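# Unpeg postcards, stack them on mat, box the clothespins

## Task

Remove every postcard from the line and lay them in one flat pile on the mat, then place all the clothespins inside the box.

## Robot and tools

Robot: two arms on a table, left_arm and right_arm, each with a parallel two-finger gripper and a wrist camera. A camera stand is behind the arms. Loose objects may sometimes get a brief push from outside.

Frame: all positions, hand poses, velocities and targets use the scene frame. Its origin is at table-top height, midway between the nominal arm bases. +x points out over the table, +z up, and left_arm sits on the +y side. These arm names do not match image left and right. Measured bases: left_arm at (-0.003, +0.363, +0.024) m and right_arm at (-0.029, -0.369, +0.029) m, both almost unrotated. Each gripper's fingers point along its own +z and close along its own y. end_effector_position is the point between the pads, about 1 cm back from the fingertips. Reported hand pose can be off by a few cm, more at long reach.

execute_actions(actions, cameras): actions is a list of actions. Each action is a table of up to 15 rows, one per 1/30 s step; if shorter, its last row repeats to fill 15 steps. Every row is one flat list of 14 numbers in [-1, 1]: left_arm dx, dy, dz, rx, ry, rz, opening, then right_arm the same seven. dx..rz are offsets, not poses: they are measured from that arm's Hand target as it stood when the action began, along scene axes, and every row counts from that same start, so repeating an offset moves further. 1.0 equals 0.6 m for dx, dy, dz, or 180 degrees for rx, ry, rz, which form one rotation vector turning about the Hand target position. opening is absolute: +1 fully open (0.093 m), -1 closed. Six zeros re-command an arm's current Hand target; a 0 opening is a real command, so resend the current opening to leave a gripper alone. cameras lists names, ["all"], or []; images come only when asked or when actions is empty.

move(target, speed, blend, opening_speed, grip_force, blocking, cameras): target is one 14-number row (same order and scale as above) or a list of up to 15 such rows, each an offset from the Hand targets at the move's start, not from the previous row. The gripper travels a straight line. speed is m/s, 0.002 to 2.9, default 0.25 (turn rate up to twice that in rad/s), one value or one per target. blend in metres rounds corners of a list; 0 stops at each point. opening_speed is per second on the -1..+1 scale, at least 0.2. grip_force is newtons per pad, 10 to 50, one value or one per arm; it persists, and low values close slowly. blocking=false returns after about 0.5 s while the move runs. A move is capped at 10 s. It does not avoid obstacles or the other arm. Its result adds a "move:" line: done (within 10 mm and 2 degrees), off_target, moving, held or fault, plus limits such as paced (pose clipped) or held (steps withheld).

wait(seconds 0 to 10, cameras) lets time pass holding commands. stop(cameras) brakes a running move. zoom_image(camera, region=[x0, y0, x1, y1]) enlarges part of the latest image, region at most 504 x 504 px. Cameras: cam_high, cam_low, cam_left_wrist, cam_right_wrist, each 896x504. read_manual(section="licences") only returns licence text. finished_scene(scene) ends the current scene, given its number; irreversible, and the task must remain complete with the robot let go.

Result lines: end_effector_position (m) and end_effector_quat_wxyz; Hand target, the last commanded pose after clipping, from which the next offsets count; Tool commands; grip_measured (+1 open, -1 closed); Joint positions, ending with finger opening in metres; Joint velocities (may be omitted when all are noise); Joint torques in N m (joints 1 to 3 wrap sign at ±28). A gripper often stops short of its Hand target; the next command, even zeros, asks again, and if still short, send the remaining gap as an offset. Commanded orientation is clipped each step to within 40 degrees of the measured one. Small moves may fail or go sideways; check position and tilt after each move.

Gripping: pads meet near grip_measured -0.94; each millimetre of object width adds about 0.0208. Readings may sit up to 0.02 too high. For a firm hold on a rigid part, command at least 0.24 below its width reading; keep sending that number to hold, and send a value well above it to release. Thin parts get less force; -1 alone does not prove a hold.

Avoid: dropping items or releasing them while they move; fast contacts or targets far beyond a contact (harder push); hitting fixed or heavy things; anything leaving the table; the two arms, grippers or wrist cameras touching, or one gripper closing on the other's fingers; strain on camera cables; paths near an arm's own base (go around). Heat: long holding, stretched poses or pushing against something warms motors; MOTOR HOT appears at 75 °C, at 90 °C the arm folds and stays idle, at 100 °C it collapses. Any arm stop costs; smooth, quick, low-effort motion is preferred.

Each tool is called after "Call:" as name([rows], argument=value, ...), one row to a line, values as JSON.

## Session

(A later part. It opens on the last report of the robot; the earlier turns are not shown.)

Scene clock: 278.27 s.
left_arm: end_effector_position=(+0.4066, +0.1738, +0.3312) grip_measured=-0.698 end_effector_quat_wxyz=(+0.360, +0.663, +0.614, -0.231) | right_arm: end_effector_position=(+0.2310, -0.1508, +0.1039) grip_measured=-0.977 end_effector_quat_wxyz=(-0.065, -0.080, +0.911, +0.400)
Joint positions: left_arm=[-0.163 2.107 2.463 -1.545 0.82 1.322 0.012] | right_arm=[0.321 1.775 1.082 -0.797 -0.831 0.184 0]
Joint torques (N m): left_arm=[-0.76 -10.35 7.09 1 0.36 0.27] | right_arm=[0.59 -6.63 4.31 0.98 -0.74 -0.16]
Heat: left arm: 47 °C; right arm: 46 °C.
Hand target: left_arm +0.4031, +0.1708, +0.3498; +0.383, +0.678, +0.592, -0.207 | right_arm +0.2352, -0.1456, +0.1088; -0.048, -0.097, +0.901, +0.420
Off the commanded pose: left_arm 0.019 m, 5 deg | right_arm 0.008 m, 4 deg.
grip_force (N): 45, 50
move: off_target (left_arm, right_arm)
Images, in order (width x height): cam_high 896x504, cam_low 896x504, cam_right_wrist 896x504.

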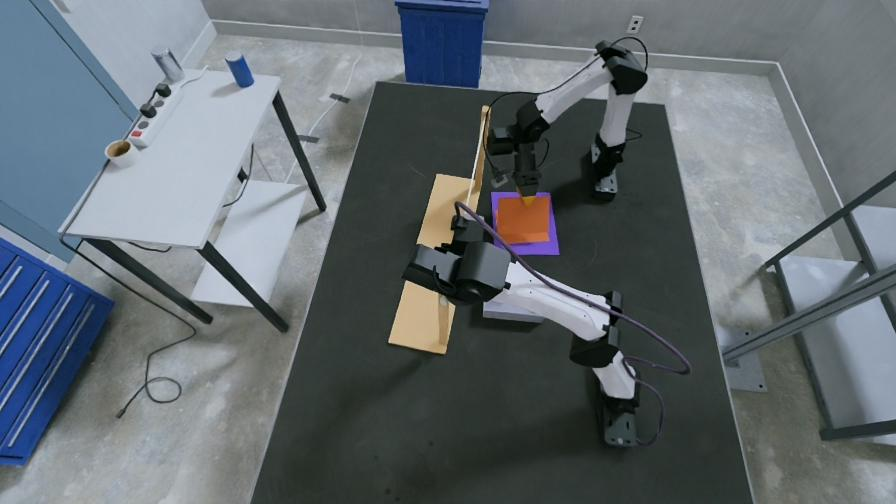

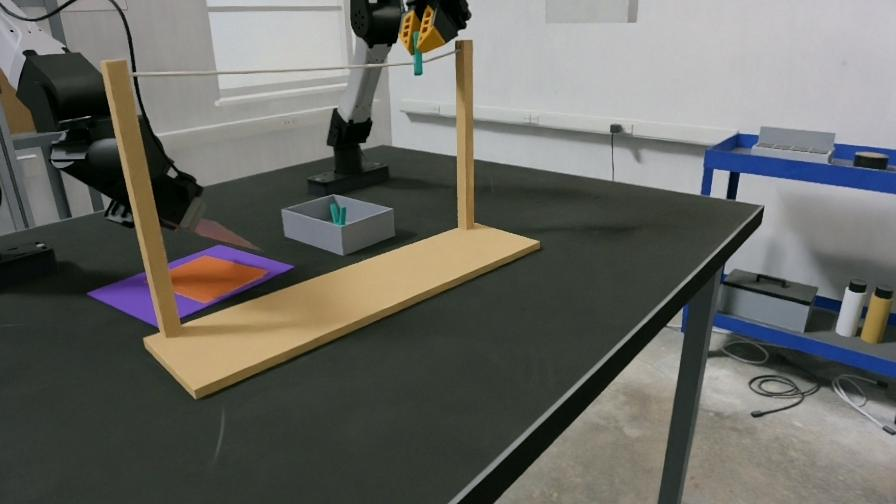

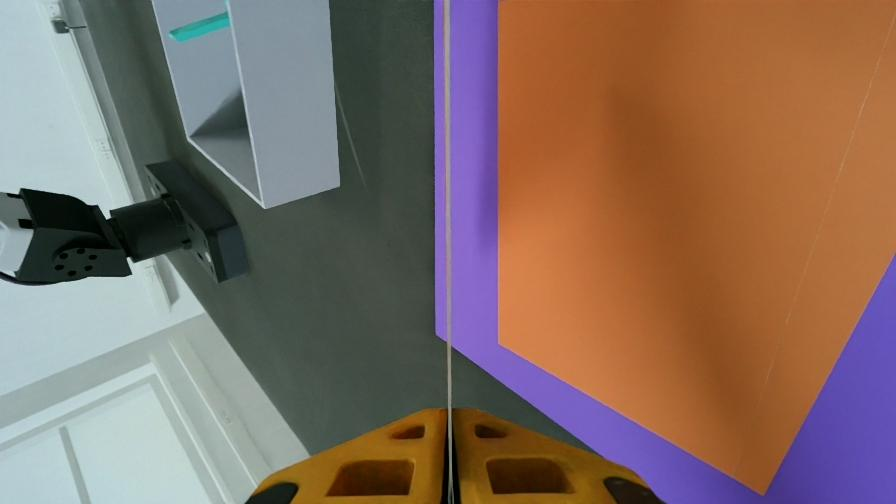

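Call:
move(target=[0,0,0,0,0,0,-0.75,-0.004,0.004,-0.075,0,0,0,-1], speed=0.06, cameras=["cam_high","cam_low","cam_right_wrist"])

Call:
zoom_image(camera="cam_high", region=[460, 140, 600, 280])

Call:
zoom_image(camera="cam_low", region=[80, 150, 320, 340])

Scene clock: 280.00 s.
left_arm: end_effector_position=(+0.4066, +0.1738, +0.3312) grip_measured=-0.698 end_effector_quat_wxyz=(+0.360, +0.663, +0.614, -0.231) | right_arm: end_effector_position=(+0.2276, -0.1465, +0.0631) grip_measured=-0.977 end_effector_quat_wxyz=(-0.064, -0.087, +0.906, +0.410)
Joint positions: left_arm=[-0.163 2.107 2.463 -1.545 0.82 1.322 0.012] | right_arm=[0.33 1.855 0.983 -0.606 -0.851 0.184 0]
Joint torques (N m): left_arm=[-0.83 -10.32 7.15 0.98 0.36 0.26] | right_arm=[0.59 -6.39 3.7 1.05 -0.53 -0.04]
Heat: left arm: 47 °C; right arm: 45 °C.
Hand target: left_arm +0.4031, +0.1708, +0.3498; +0.383, +0.678, +0.592, -0.207 | right_arm +0.2328, -0.1432, +0.0638; -0.048, -0.097, +0.901, +0.420
Off the commanded pose: left_arm 0.019 m, 5 deg | right_arm 0.006 m, 3 deg.
grip_force (N): 45, 50
move: off_target (left_arm, right_arm)
Images, in order (width x height): cam_high 896x504, cam_low 896x504, cam_right_wrist 896x504.

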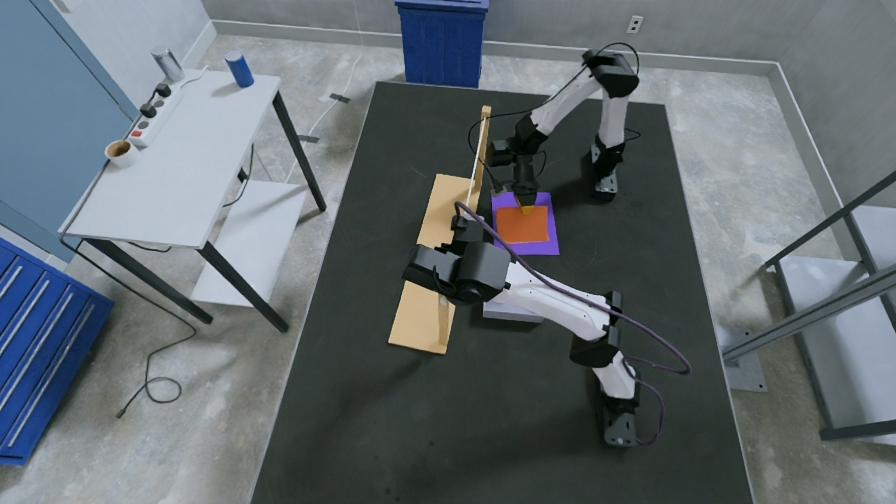

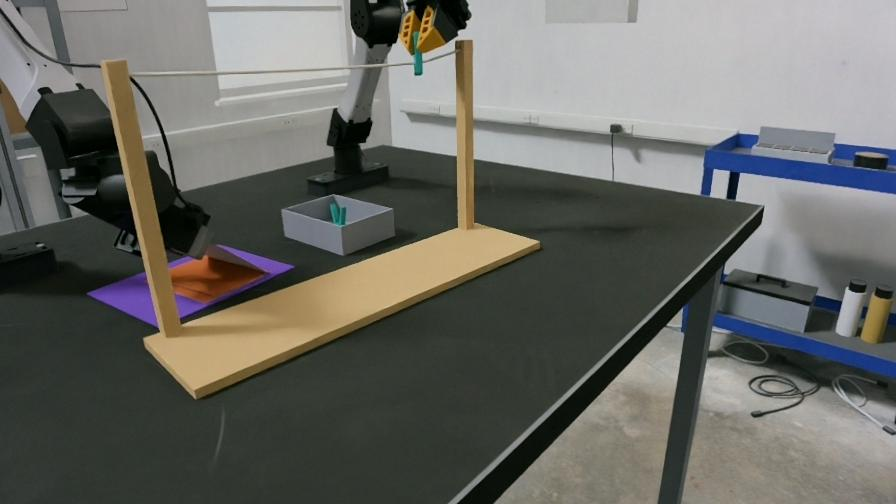

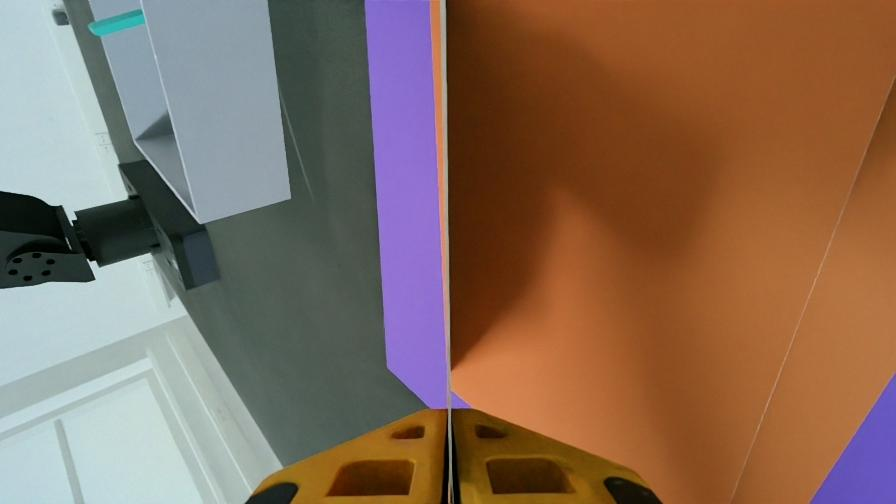

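Scaled by 3.600 from the camera's 896x504 image, which has a finer 1280x720 frame.

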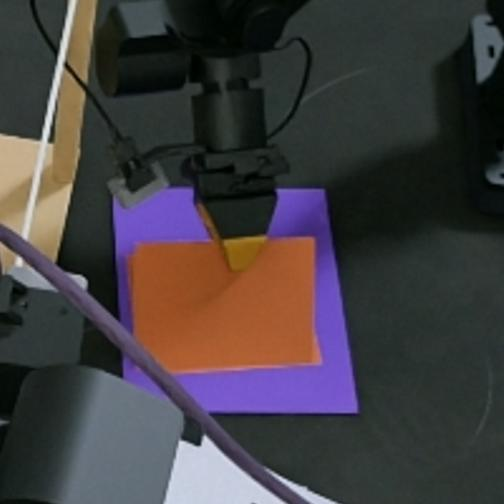

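Scaled by 2.100 from the camera's 896x504 image, which has a finer 1280x720 frame.

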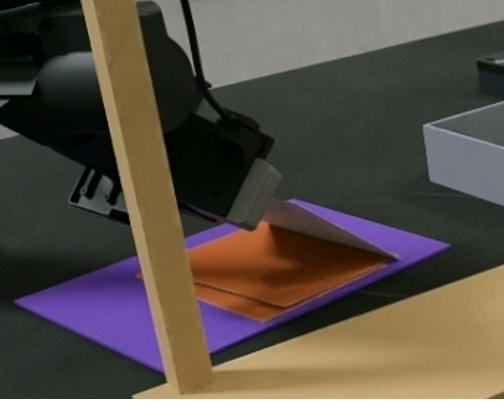

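Call:
move([
  [0,0,0,0,0,0,-0.75,0,0,-0.01,0,0,0,-1],
  [0,0,0,0,0,0,-0.75,0,0,-0.01,0,0,0,-0.4],
  [0,0,0,0,0,0,-0.75,0,-0.06,0.04,0,0,0,-0.4],
  [0,0,0,0,0,0,-0.75,0,-0.12,0.2,0,0,0,-0.4],
  [0,0,0,0,0,0,-0.75,0,-0.14,0.3,0,0,0,-0.4],
], speed=[0.05,0.05,0.1,0.12,0.2], blend=[0,0,0.01,0.03,0], opening_speed=0.3, cameras=["all"])

Call:
zoom_image(camera="cam_low", region=[80, 150, 320, 340])

Call:
zoom_image(camera="cam_high", region=[460, 140, 600, 280])

Scene clock: 286.40 s.
left_arm: end_effector_position=(+0.4029, +0.1661, +0.3314) grip_measured=-0.698 end_effector_quat_wxyz=(+0.359, +0.668, +0.608, -0.235) | right_arm: end_effector_position=(+0.2335, -0.2261, +0.2282) grip_measured=-0.402 end_effector_quat_wxyz=(-0.063, -0.070, +0.900, +0.425)
Joint positions: left_arm=[-0.182 2.107 2.463 -1.545 0.822 1.322 0.012] | right_arm=[0.051 1.703 1.473 -1.548 -0.87 -0.198 0.026]
Joint torques (N m): left_arm=[-0.2 -10.3 7.13 0.99 0.33 0.26] | right_arm=[-0.17 -8.29 7.91 -0.02 -0.28 -0.18]
Heat: left arm: 48 °C; right arm: 45 °C.
Hand target: left_arm +0.4031, +0.1708, +0.3498; +0.383, +0.678, +0.592, -0.207 | right_arm +0.2328, -0.2272, +0.2438; -0.048, -0.097, +0.901, +0.420
Off the commanded pose: left_arm 0.019 m, 5 deg | right_arm 0.016 m, 4 deg.
joint sent to its limit (right arm) — joint 4 (wrist pitch), lower limit. The joint targets are off in position, not in orientation.
grip_force (N): 45, 50
move: off_target (left_arm, right_arm)

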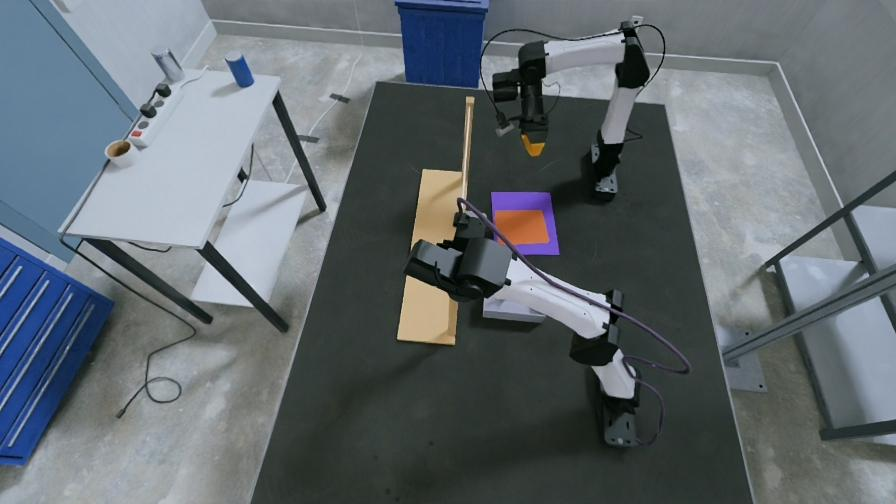

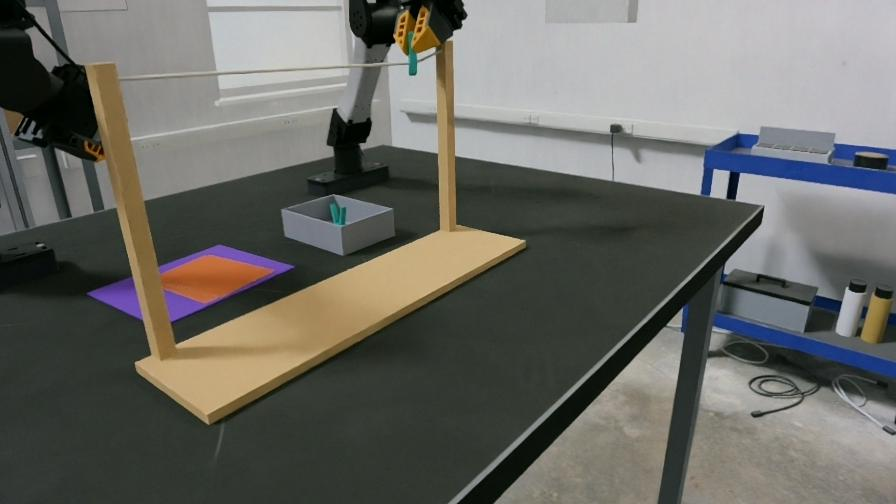

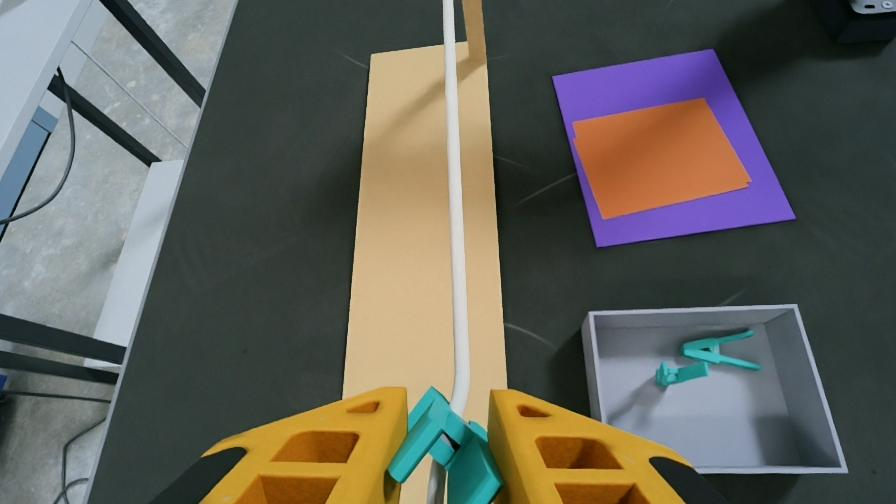

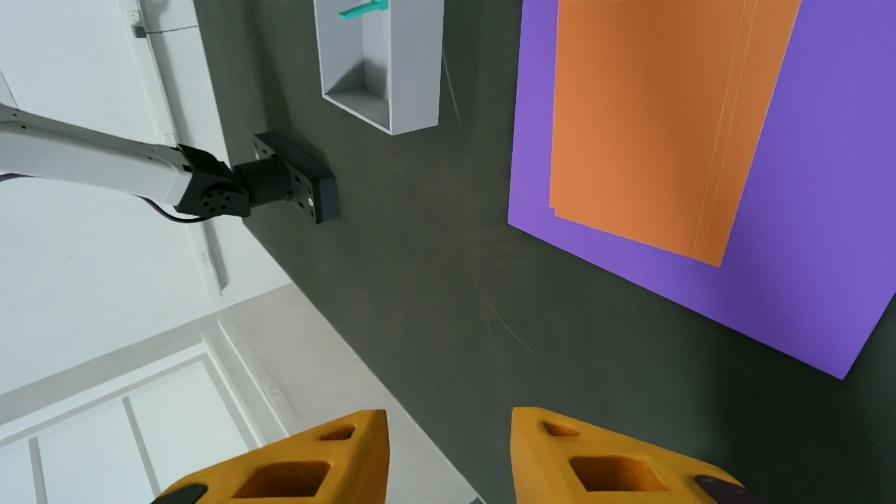

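Scaled by 2.100 from the camera's 896x504 image, which has a finer 1280x720 frame.

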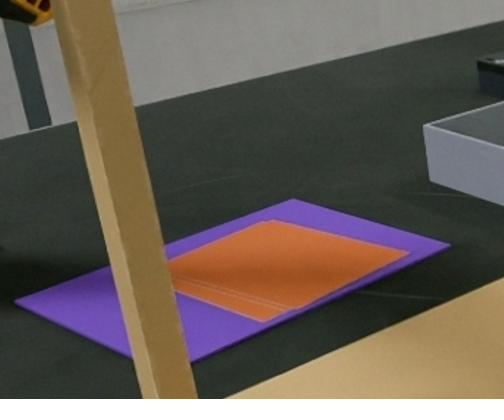

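Scaled by 3.600 from the camera's 896x504 image, which has a finer 1280x720 frame.

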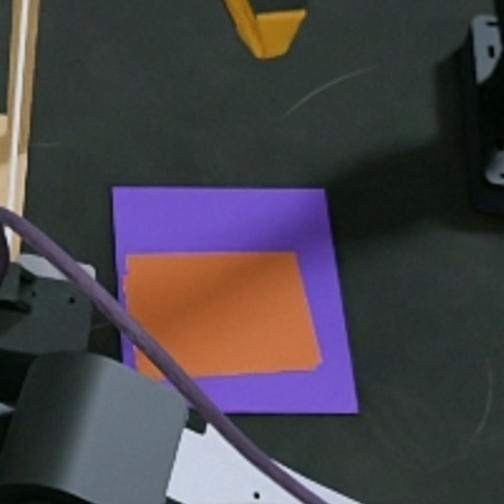

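Call:
move([
  [0,0,0.16,0,0,0,-0.78,0,0,0,0,0,0,-0.4],
  [-0.255,-0.05,0.05,0,0,0,-0.78,0,0,0,0,0,0,-0.4],
  [-0.255,-0.1,-0.28,0,0,0,-0.78,0,0,0,0,0,0,-0.4],
], speed=[0.1,0.2,0.2], blend=[0.01,0.04,0], cameras=["all"])

Scene clock: 290.77 s.
left_arm: end_effector_position=(+0.2426, +0.1144, +0.1750) grip_measured=-0.699 end_effector_quat_wxyz=(+0.355, +0.679, +0.604, -0.220) | right_arm: end_effector_position=(+0.2335, -0.2261, +0.2282) grip_measured=-0.402 end_effector_quat_wxyz=(-0.063, -0.070, +0.900, +0.425)
Joint positions: left_arm=[-0.51 1.358 0.912 -0.493 0.633 0.971 0.012] | right_arm=[0.051 1.703 1.473 -1.548 -0.87 -0.198 0.026]
Joint torques (N m): left_arm=[-0.94 -4.66 5.39 1.94 0.25 -0.02] | right_arm=[-0.1 -8.35 7.95 -0.03 -0.28 -0.18]
Heat: left arm: 47 °C; right arm: 45 °C.
Hand target: left_arm +0.2501, +0.1108, +0.1818; +0.383, +0.678, +0.592, -0.207 | right_arm +0.2328, -0.2272, +0.2438; -0.048, -0.097, +0.901, +0.420
Off the commanded pose: left_arm 0.011 m, 4 deg | right_arm 0.016 m, 4 deg.
elbow stopped short (left arm): the move would have taken joint 3 (elbow) straighter than the controller allows.
joint sent to its limit (right arm) — joint 4 (wrist pitch), lower limit. The joint targets are off in position, not in orientation.
grip_force (N): 45, 50
move: off_target (left_arm, right_arm)

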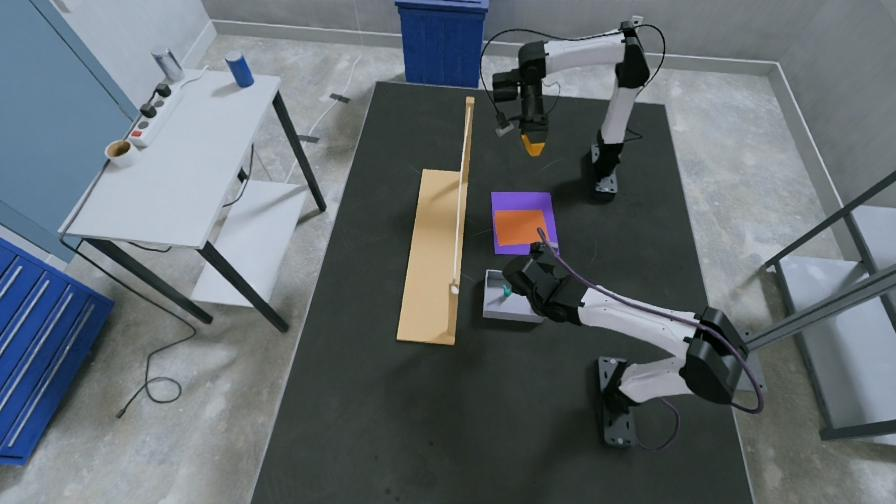

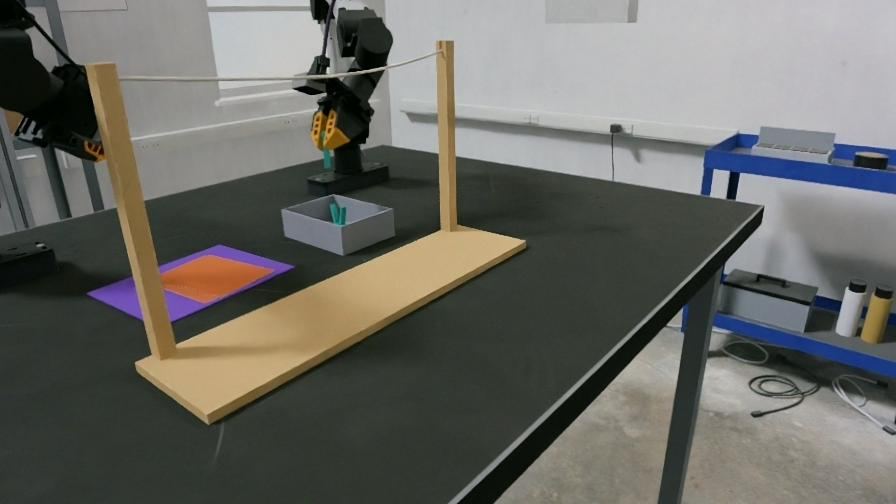

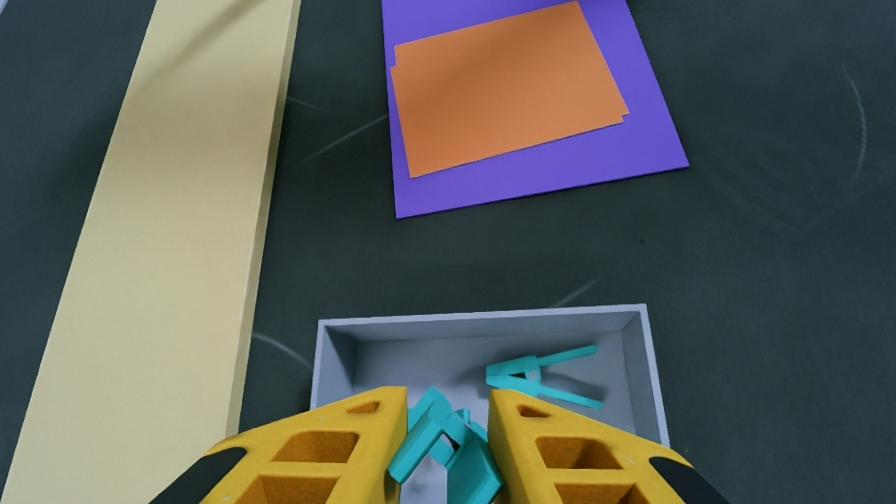

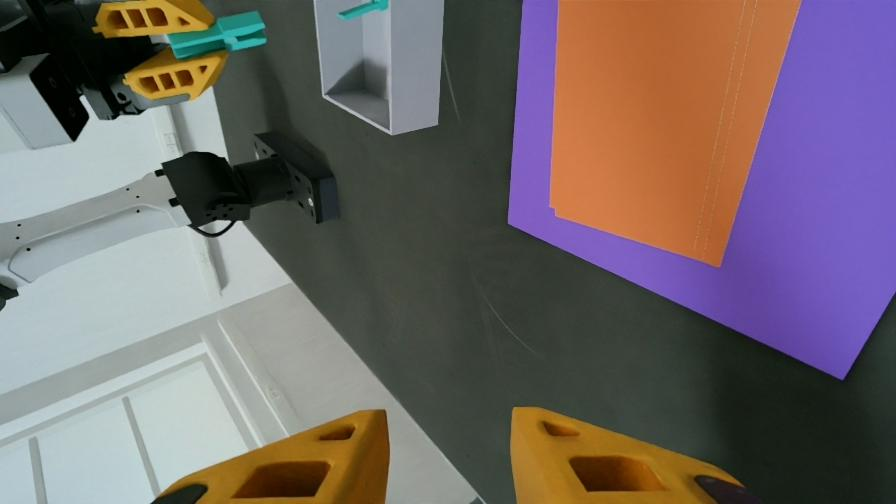

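Call:
move([
  [0,-0.018,-0.02,0,0,0,-0.78,0,0,0,0,0,0,-0.4],
  [0,-0.018,-0.13,0,0,0,-0.78,0,0,0,0,0,0,-0.4],
], speed=0.1, blend=[0.01,0], cameras=["all"])

Call:
zoom_image(camera="cam_low", region=[240, 80, 440, 260])

Scene clock: 293.13 s.
left_arm: end_effector_position=(+0.2422, +0.1041, +0.1001) grip_measured=-0.699 end_effector_quat_wxyz=(+0.359, +0.680, +0.602, -0.217) | right_arm: end_effector_position=(+0.2335, -0.2261, +0.2282) grip_measured=-0.402 end_effector_quat_wxyz=(-0.063, -0.070, +0.900, +0.425)
Joint positions: left_arm=[-0.547 1.492 0.694 -0.113 0.608 0.937 0.012] | right_arm=[0.051 1.703 1.473 -1.548 -0.87 -0.198 0.026]
Joint torques (N m): left_arm=[-0.84 -3.75 4.85 2.02 0.23 -0.02] | right_arm=[-0.23 -8.34 7.91 -0.04 -0.28 -0.19]
Heat: left arm: 47 °C; right arm: 44 °C.
Hand target: left_arm +0.2501, +0.1000, +0.1038; +0.383, +0.678, +0.592, -0.207 | right_arm +0.2328, -0.2272, +0.2438; -0.048, -0.097, +0.901, +0.420
Off the commanded pose: left_arm 0.010 m, 3 deg | right_arm 0.016 m, 4 deg.
joint sent to its limit (right arm) — joint 4 (wrist pitch), lower limit. The joint targets are off in position, not in orientation.
grip_force (N): 45, 50
move: off_target (left_arm, right_arm); blend cut to 0.0082 m at target 1

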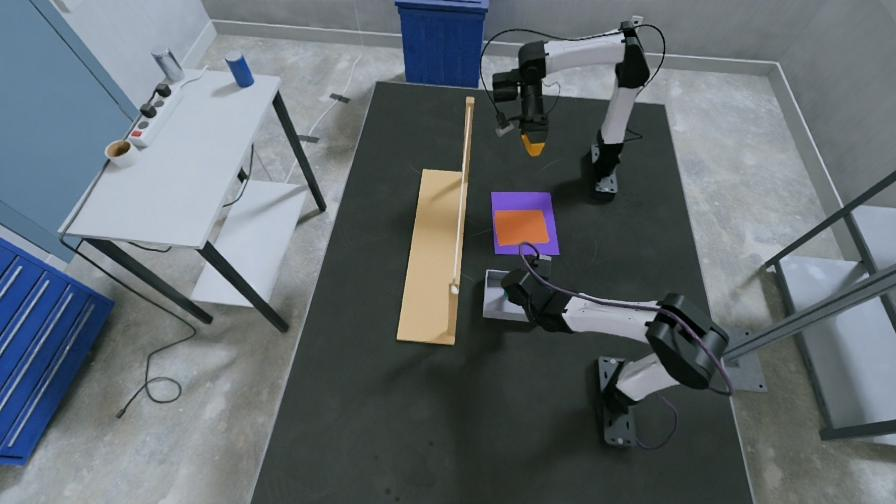

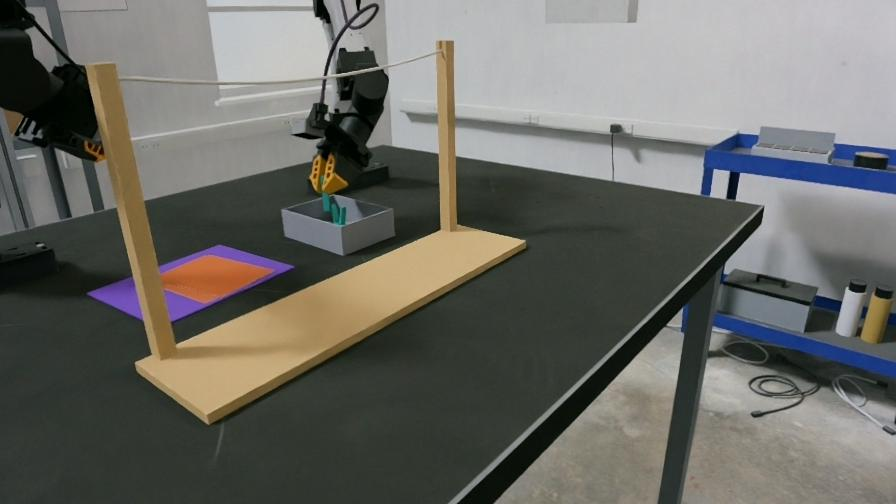

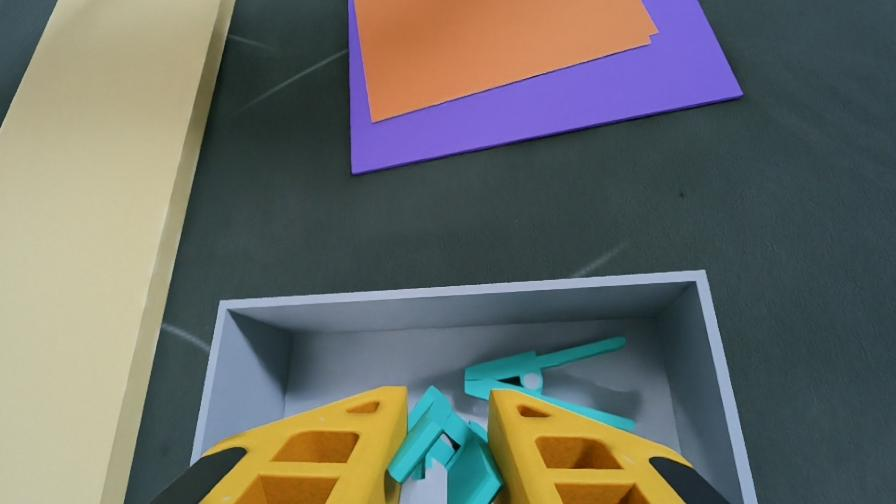

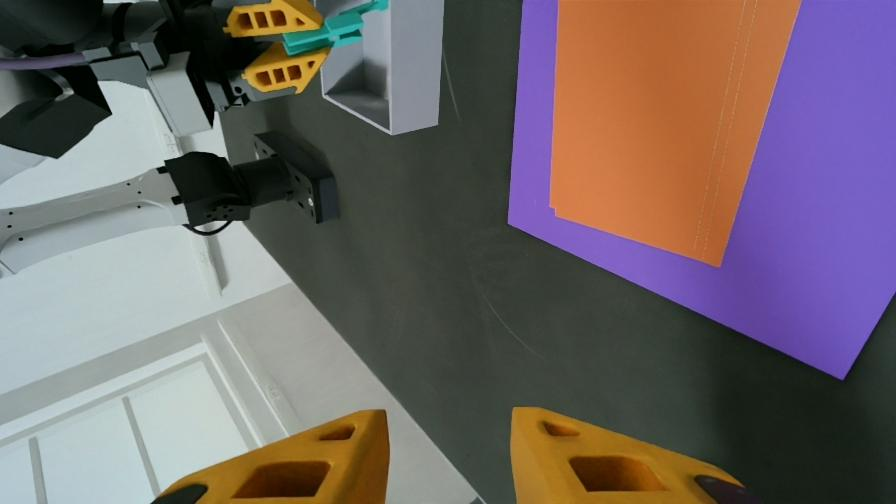

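Scaled by 2.520 from the camera's 896x504 image, which has a finer 1280x720 frame.

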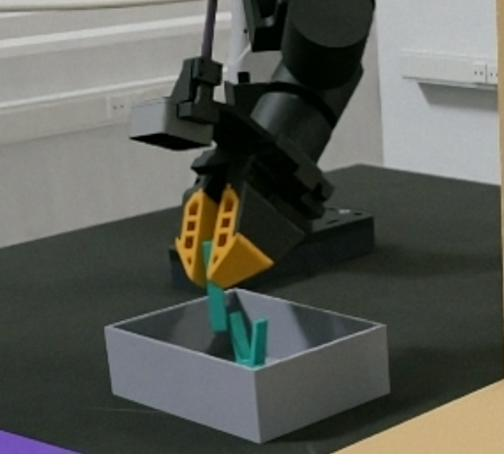

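Call:
move([
  [0,0,-0.035,0,0,0,-0.78,0,0,0,0,0,0,-0.4],
  [0,0,-0.035,0,0,0,-0.1,0,0,0,0,0,0,-0.4],
  [0,0.02,0.08,0,0,0,-0.1,0,0,0,0,0,0,-0.4],
  [-0.05,0.15,0.25,0,0,0,-0.1,0,0,0,0,0,0,-0.4],
], speed=[0.06,0.06,0.08,0.2], blend=[0,0,0.01,0], opening_speed=0.6, cameras=["all"])

Call:
zoom_image(camera="cam_low", region=[240, 80, 440, 260])

Call:
zoom_image(camera="cam_high", region=[460, 180, 600, 330])

Scene clock: 298.97 s.
left_arm: end_effector_position=(+0.2205, +0.1939, +0.2361) grip_measured=-0.102 end_effector_quat_wxyz=(+0.367, +0.671, +0.612, -0.202) | right_arm: end_effector_position=(+0.2335, -0.2261, +0.2282) grip_measured=-0.402 end_effector_quat_wxyz=(-0.063, -0.070, +0.900, +0.425)
Joint positions: left_arm=[-0.235 1.156 1.041 -0.972 0.746 1.241 0.04] | right_arm=[0.051 1.703 1.473 -1.548 -0.87 -0.198 0.026]
Joint torques (N m): left_arm=[0.21 -1.78 10.03 0.81 0.83 0.29] | right_arm=[-0.16 -8.35 7.88 -0.03 -0.29 -0.18]
Heat: left arm: 46 °C; right arm: 44 °C.
Hand target: left_arm +0.2201, +0.1900, +0.2538; +0.383, +0.678, +0.592, -0.207 | right_arm +0.2328, -0.2272, +0.2438; -0.048, -0.097, +0.901, +0.420
Off the commanded pose: left_arm 0.018 m, 3 deg | right_arm 0.016 m, 4 deg.
joint sent to its limit (right arm) — joint 4 (wrist pitch), lower limit. The joint targets are off in position, not in orientation.
grip_force (N): 45, 50
move: off_target (left_arm, right_arm); target 2's new opening was sent with left_arm's hand 0.007 m and 3 deg from that target

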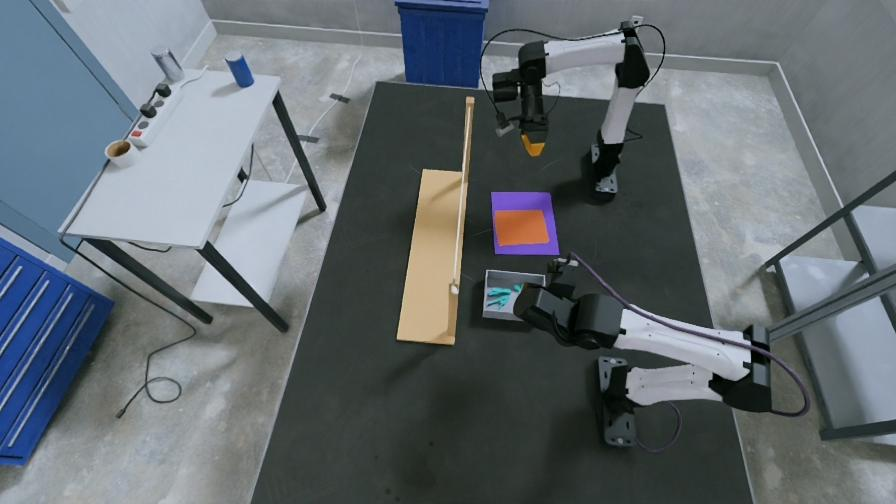

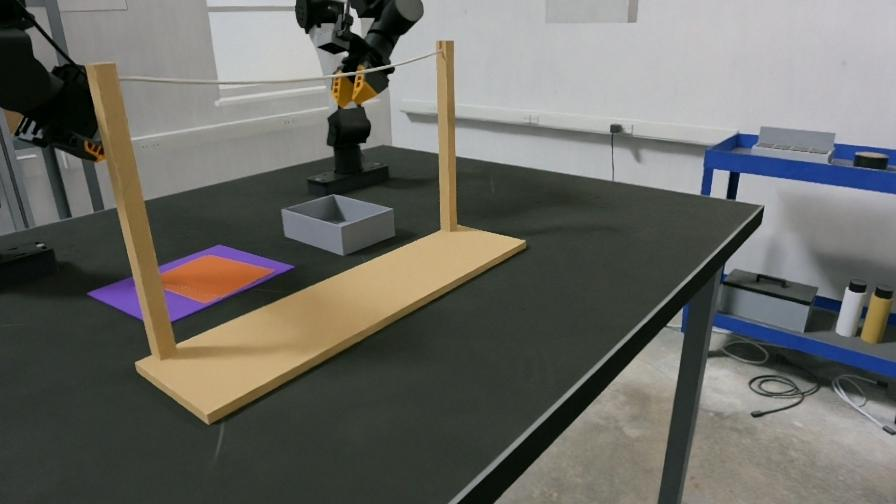

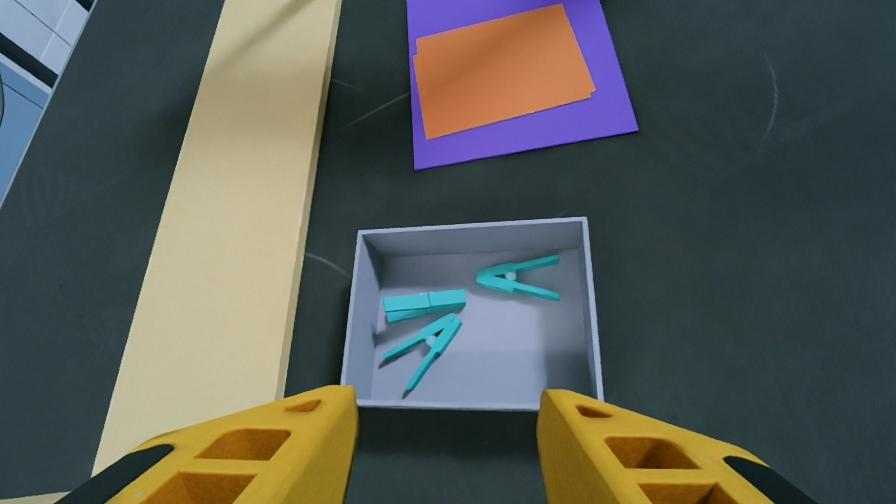

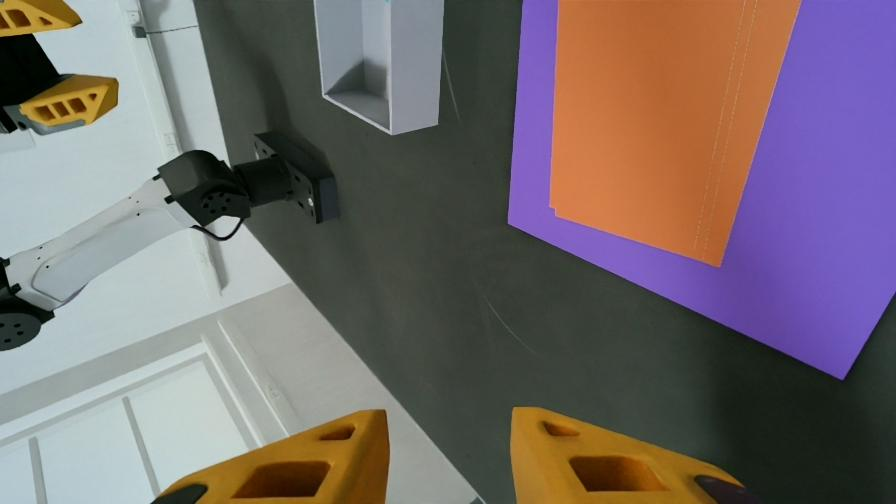

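Scaled by 2.520 from the camera's 896x504 image, which has a finer 1280x720 frame.

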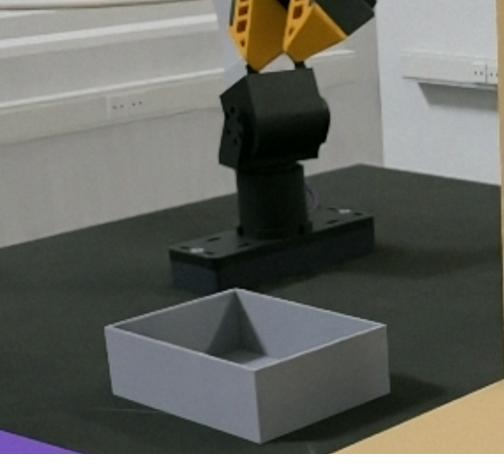

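Scaled by 3.360 from the camera's 896x504 image, which has a finer 1280x720 frame.

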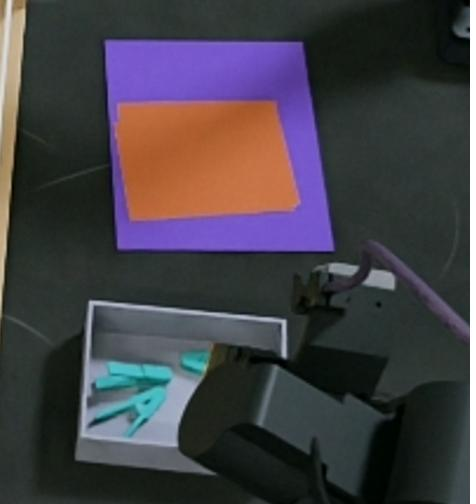

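Call:
finished_scene(scene=2)

The scene is finished: the task was done.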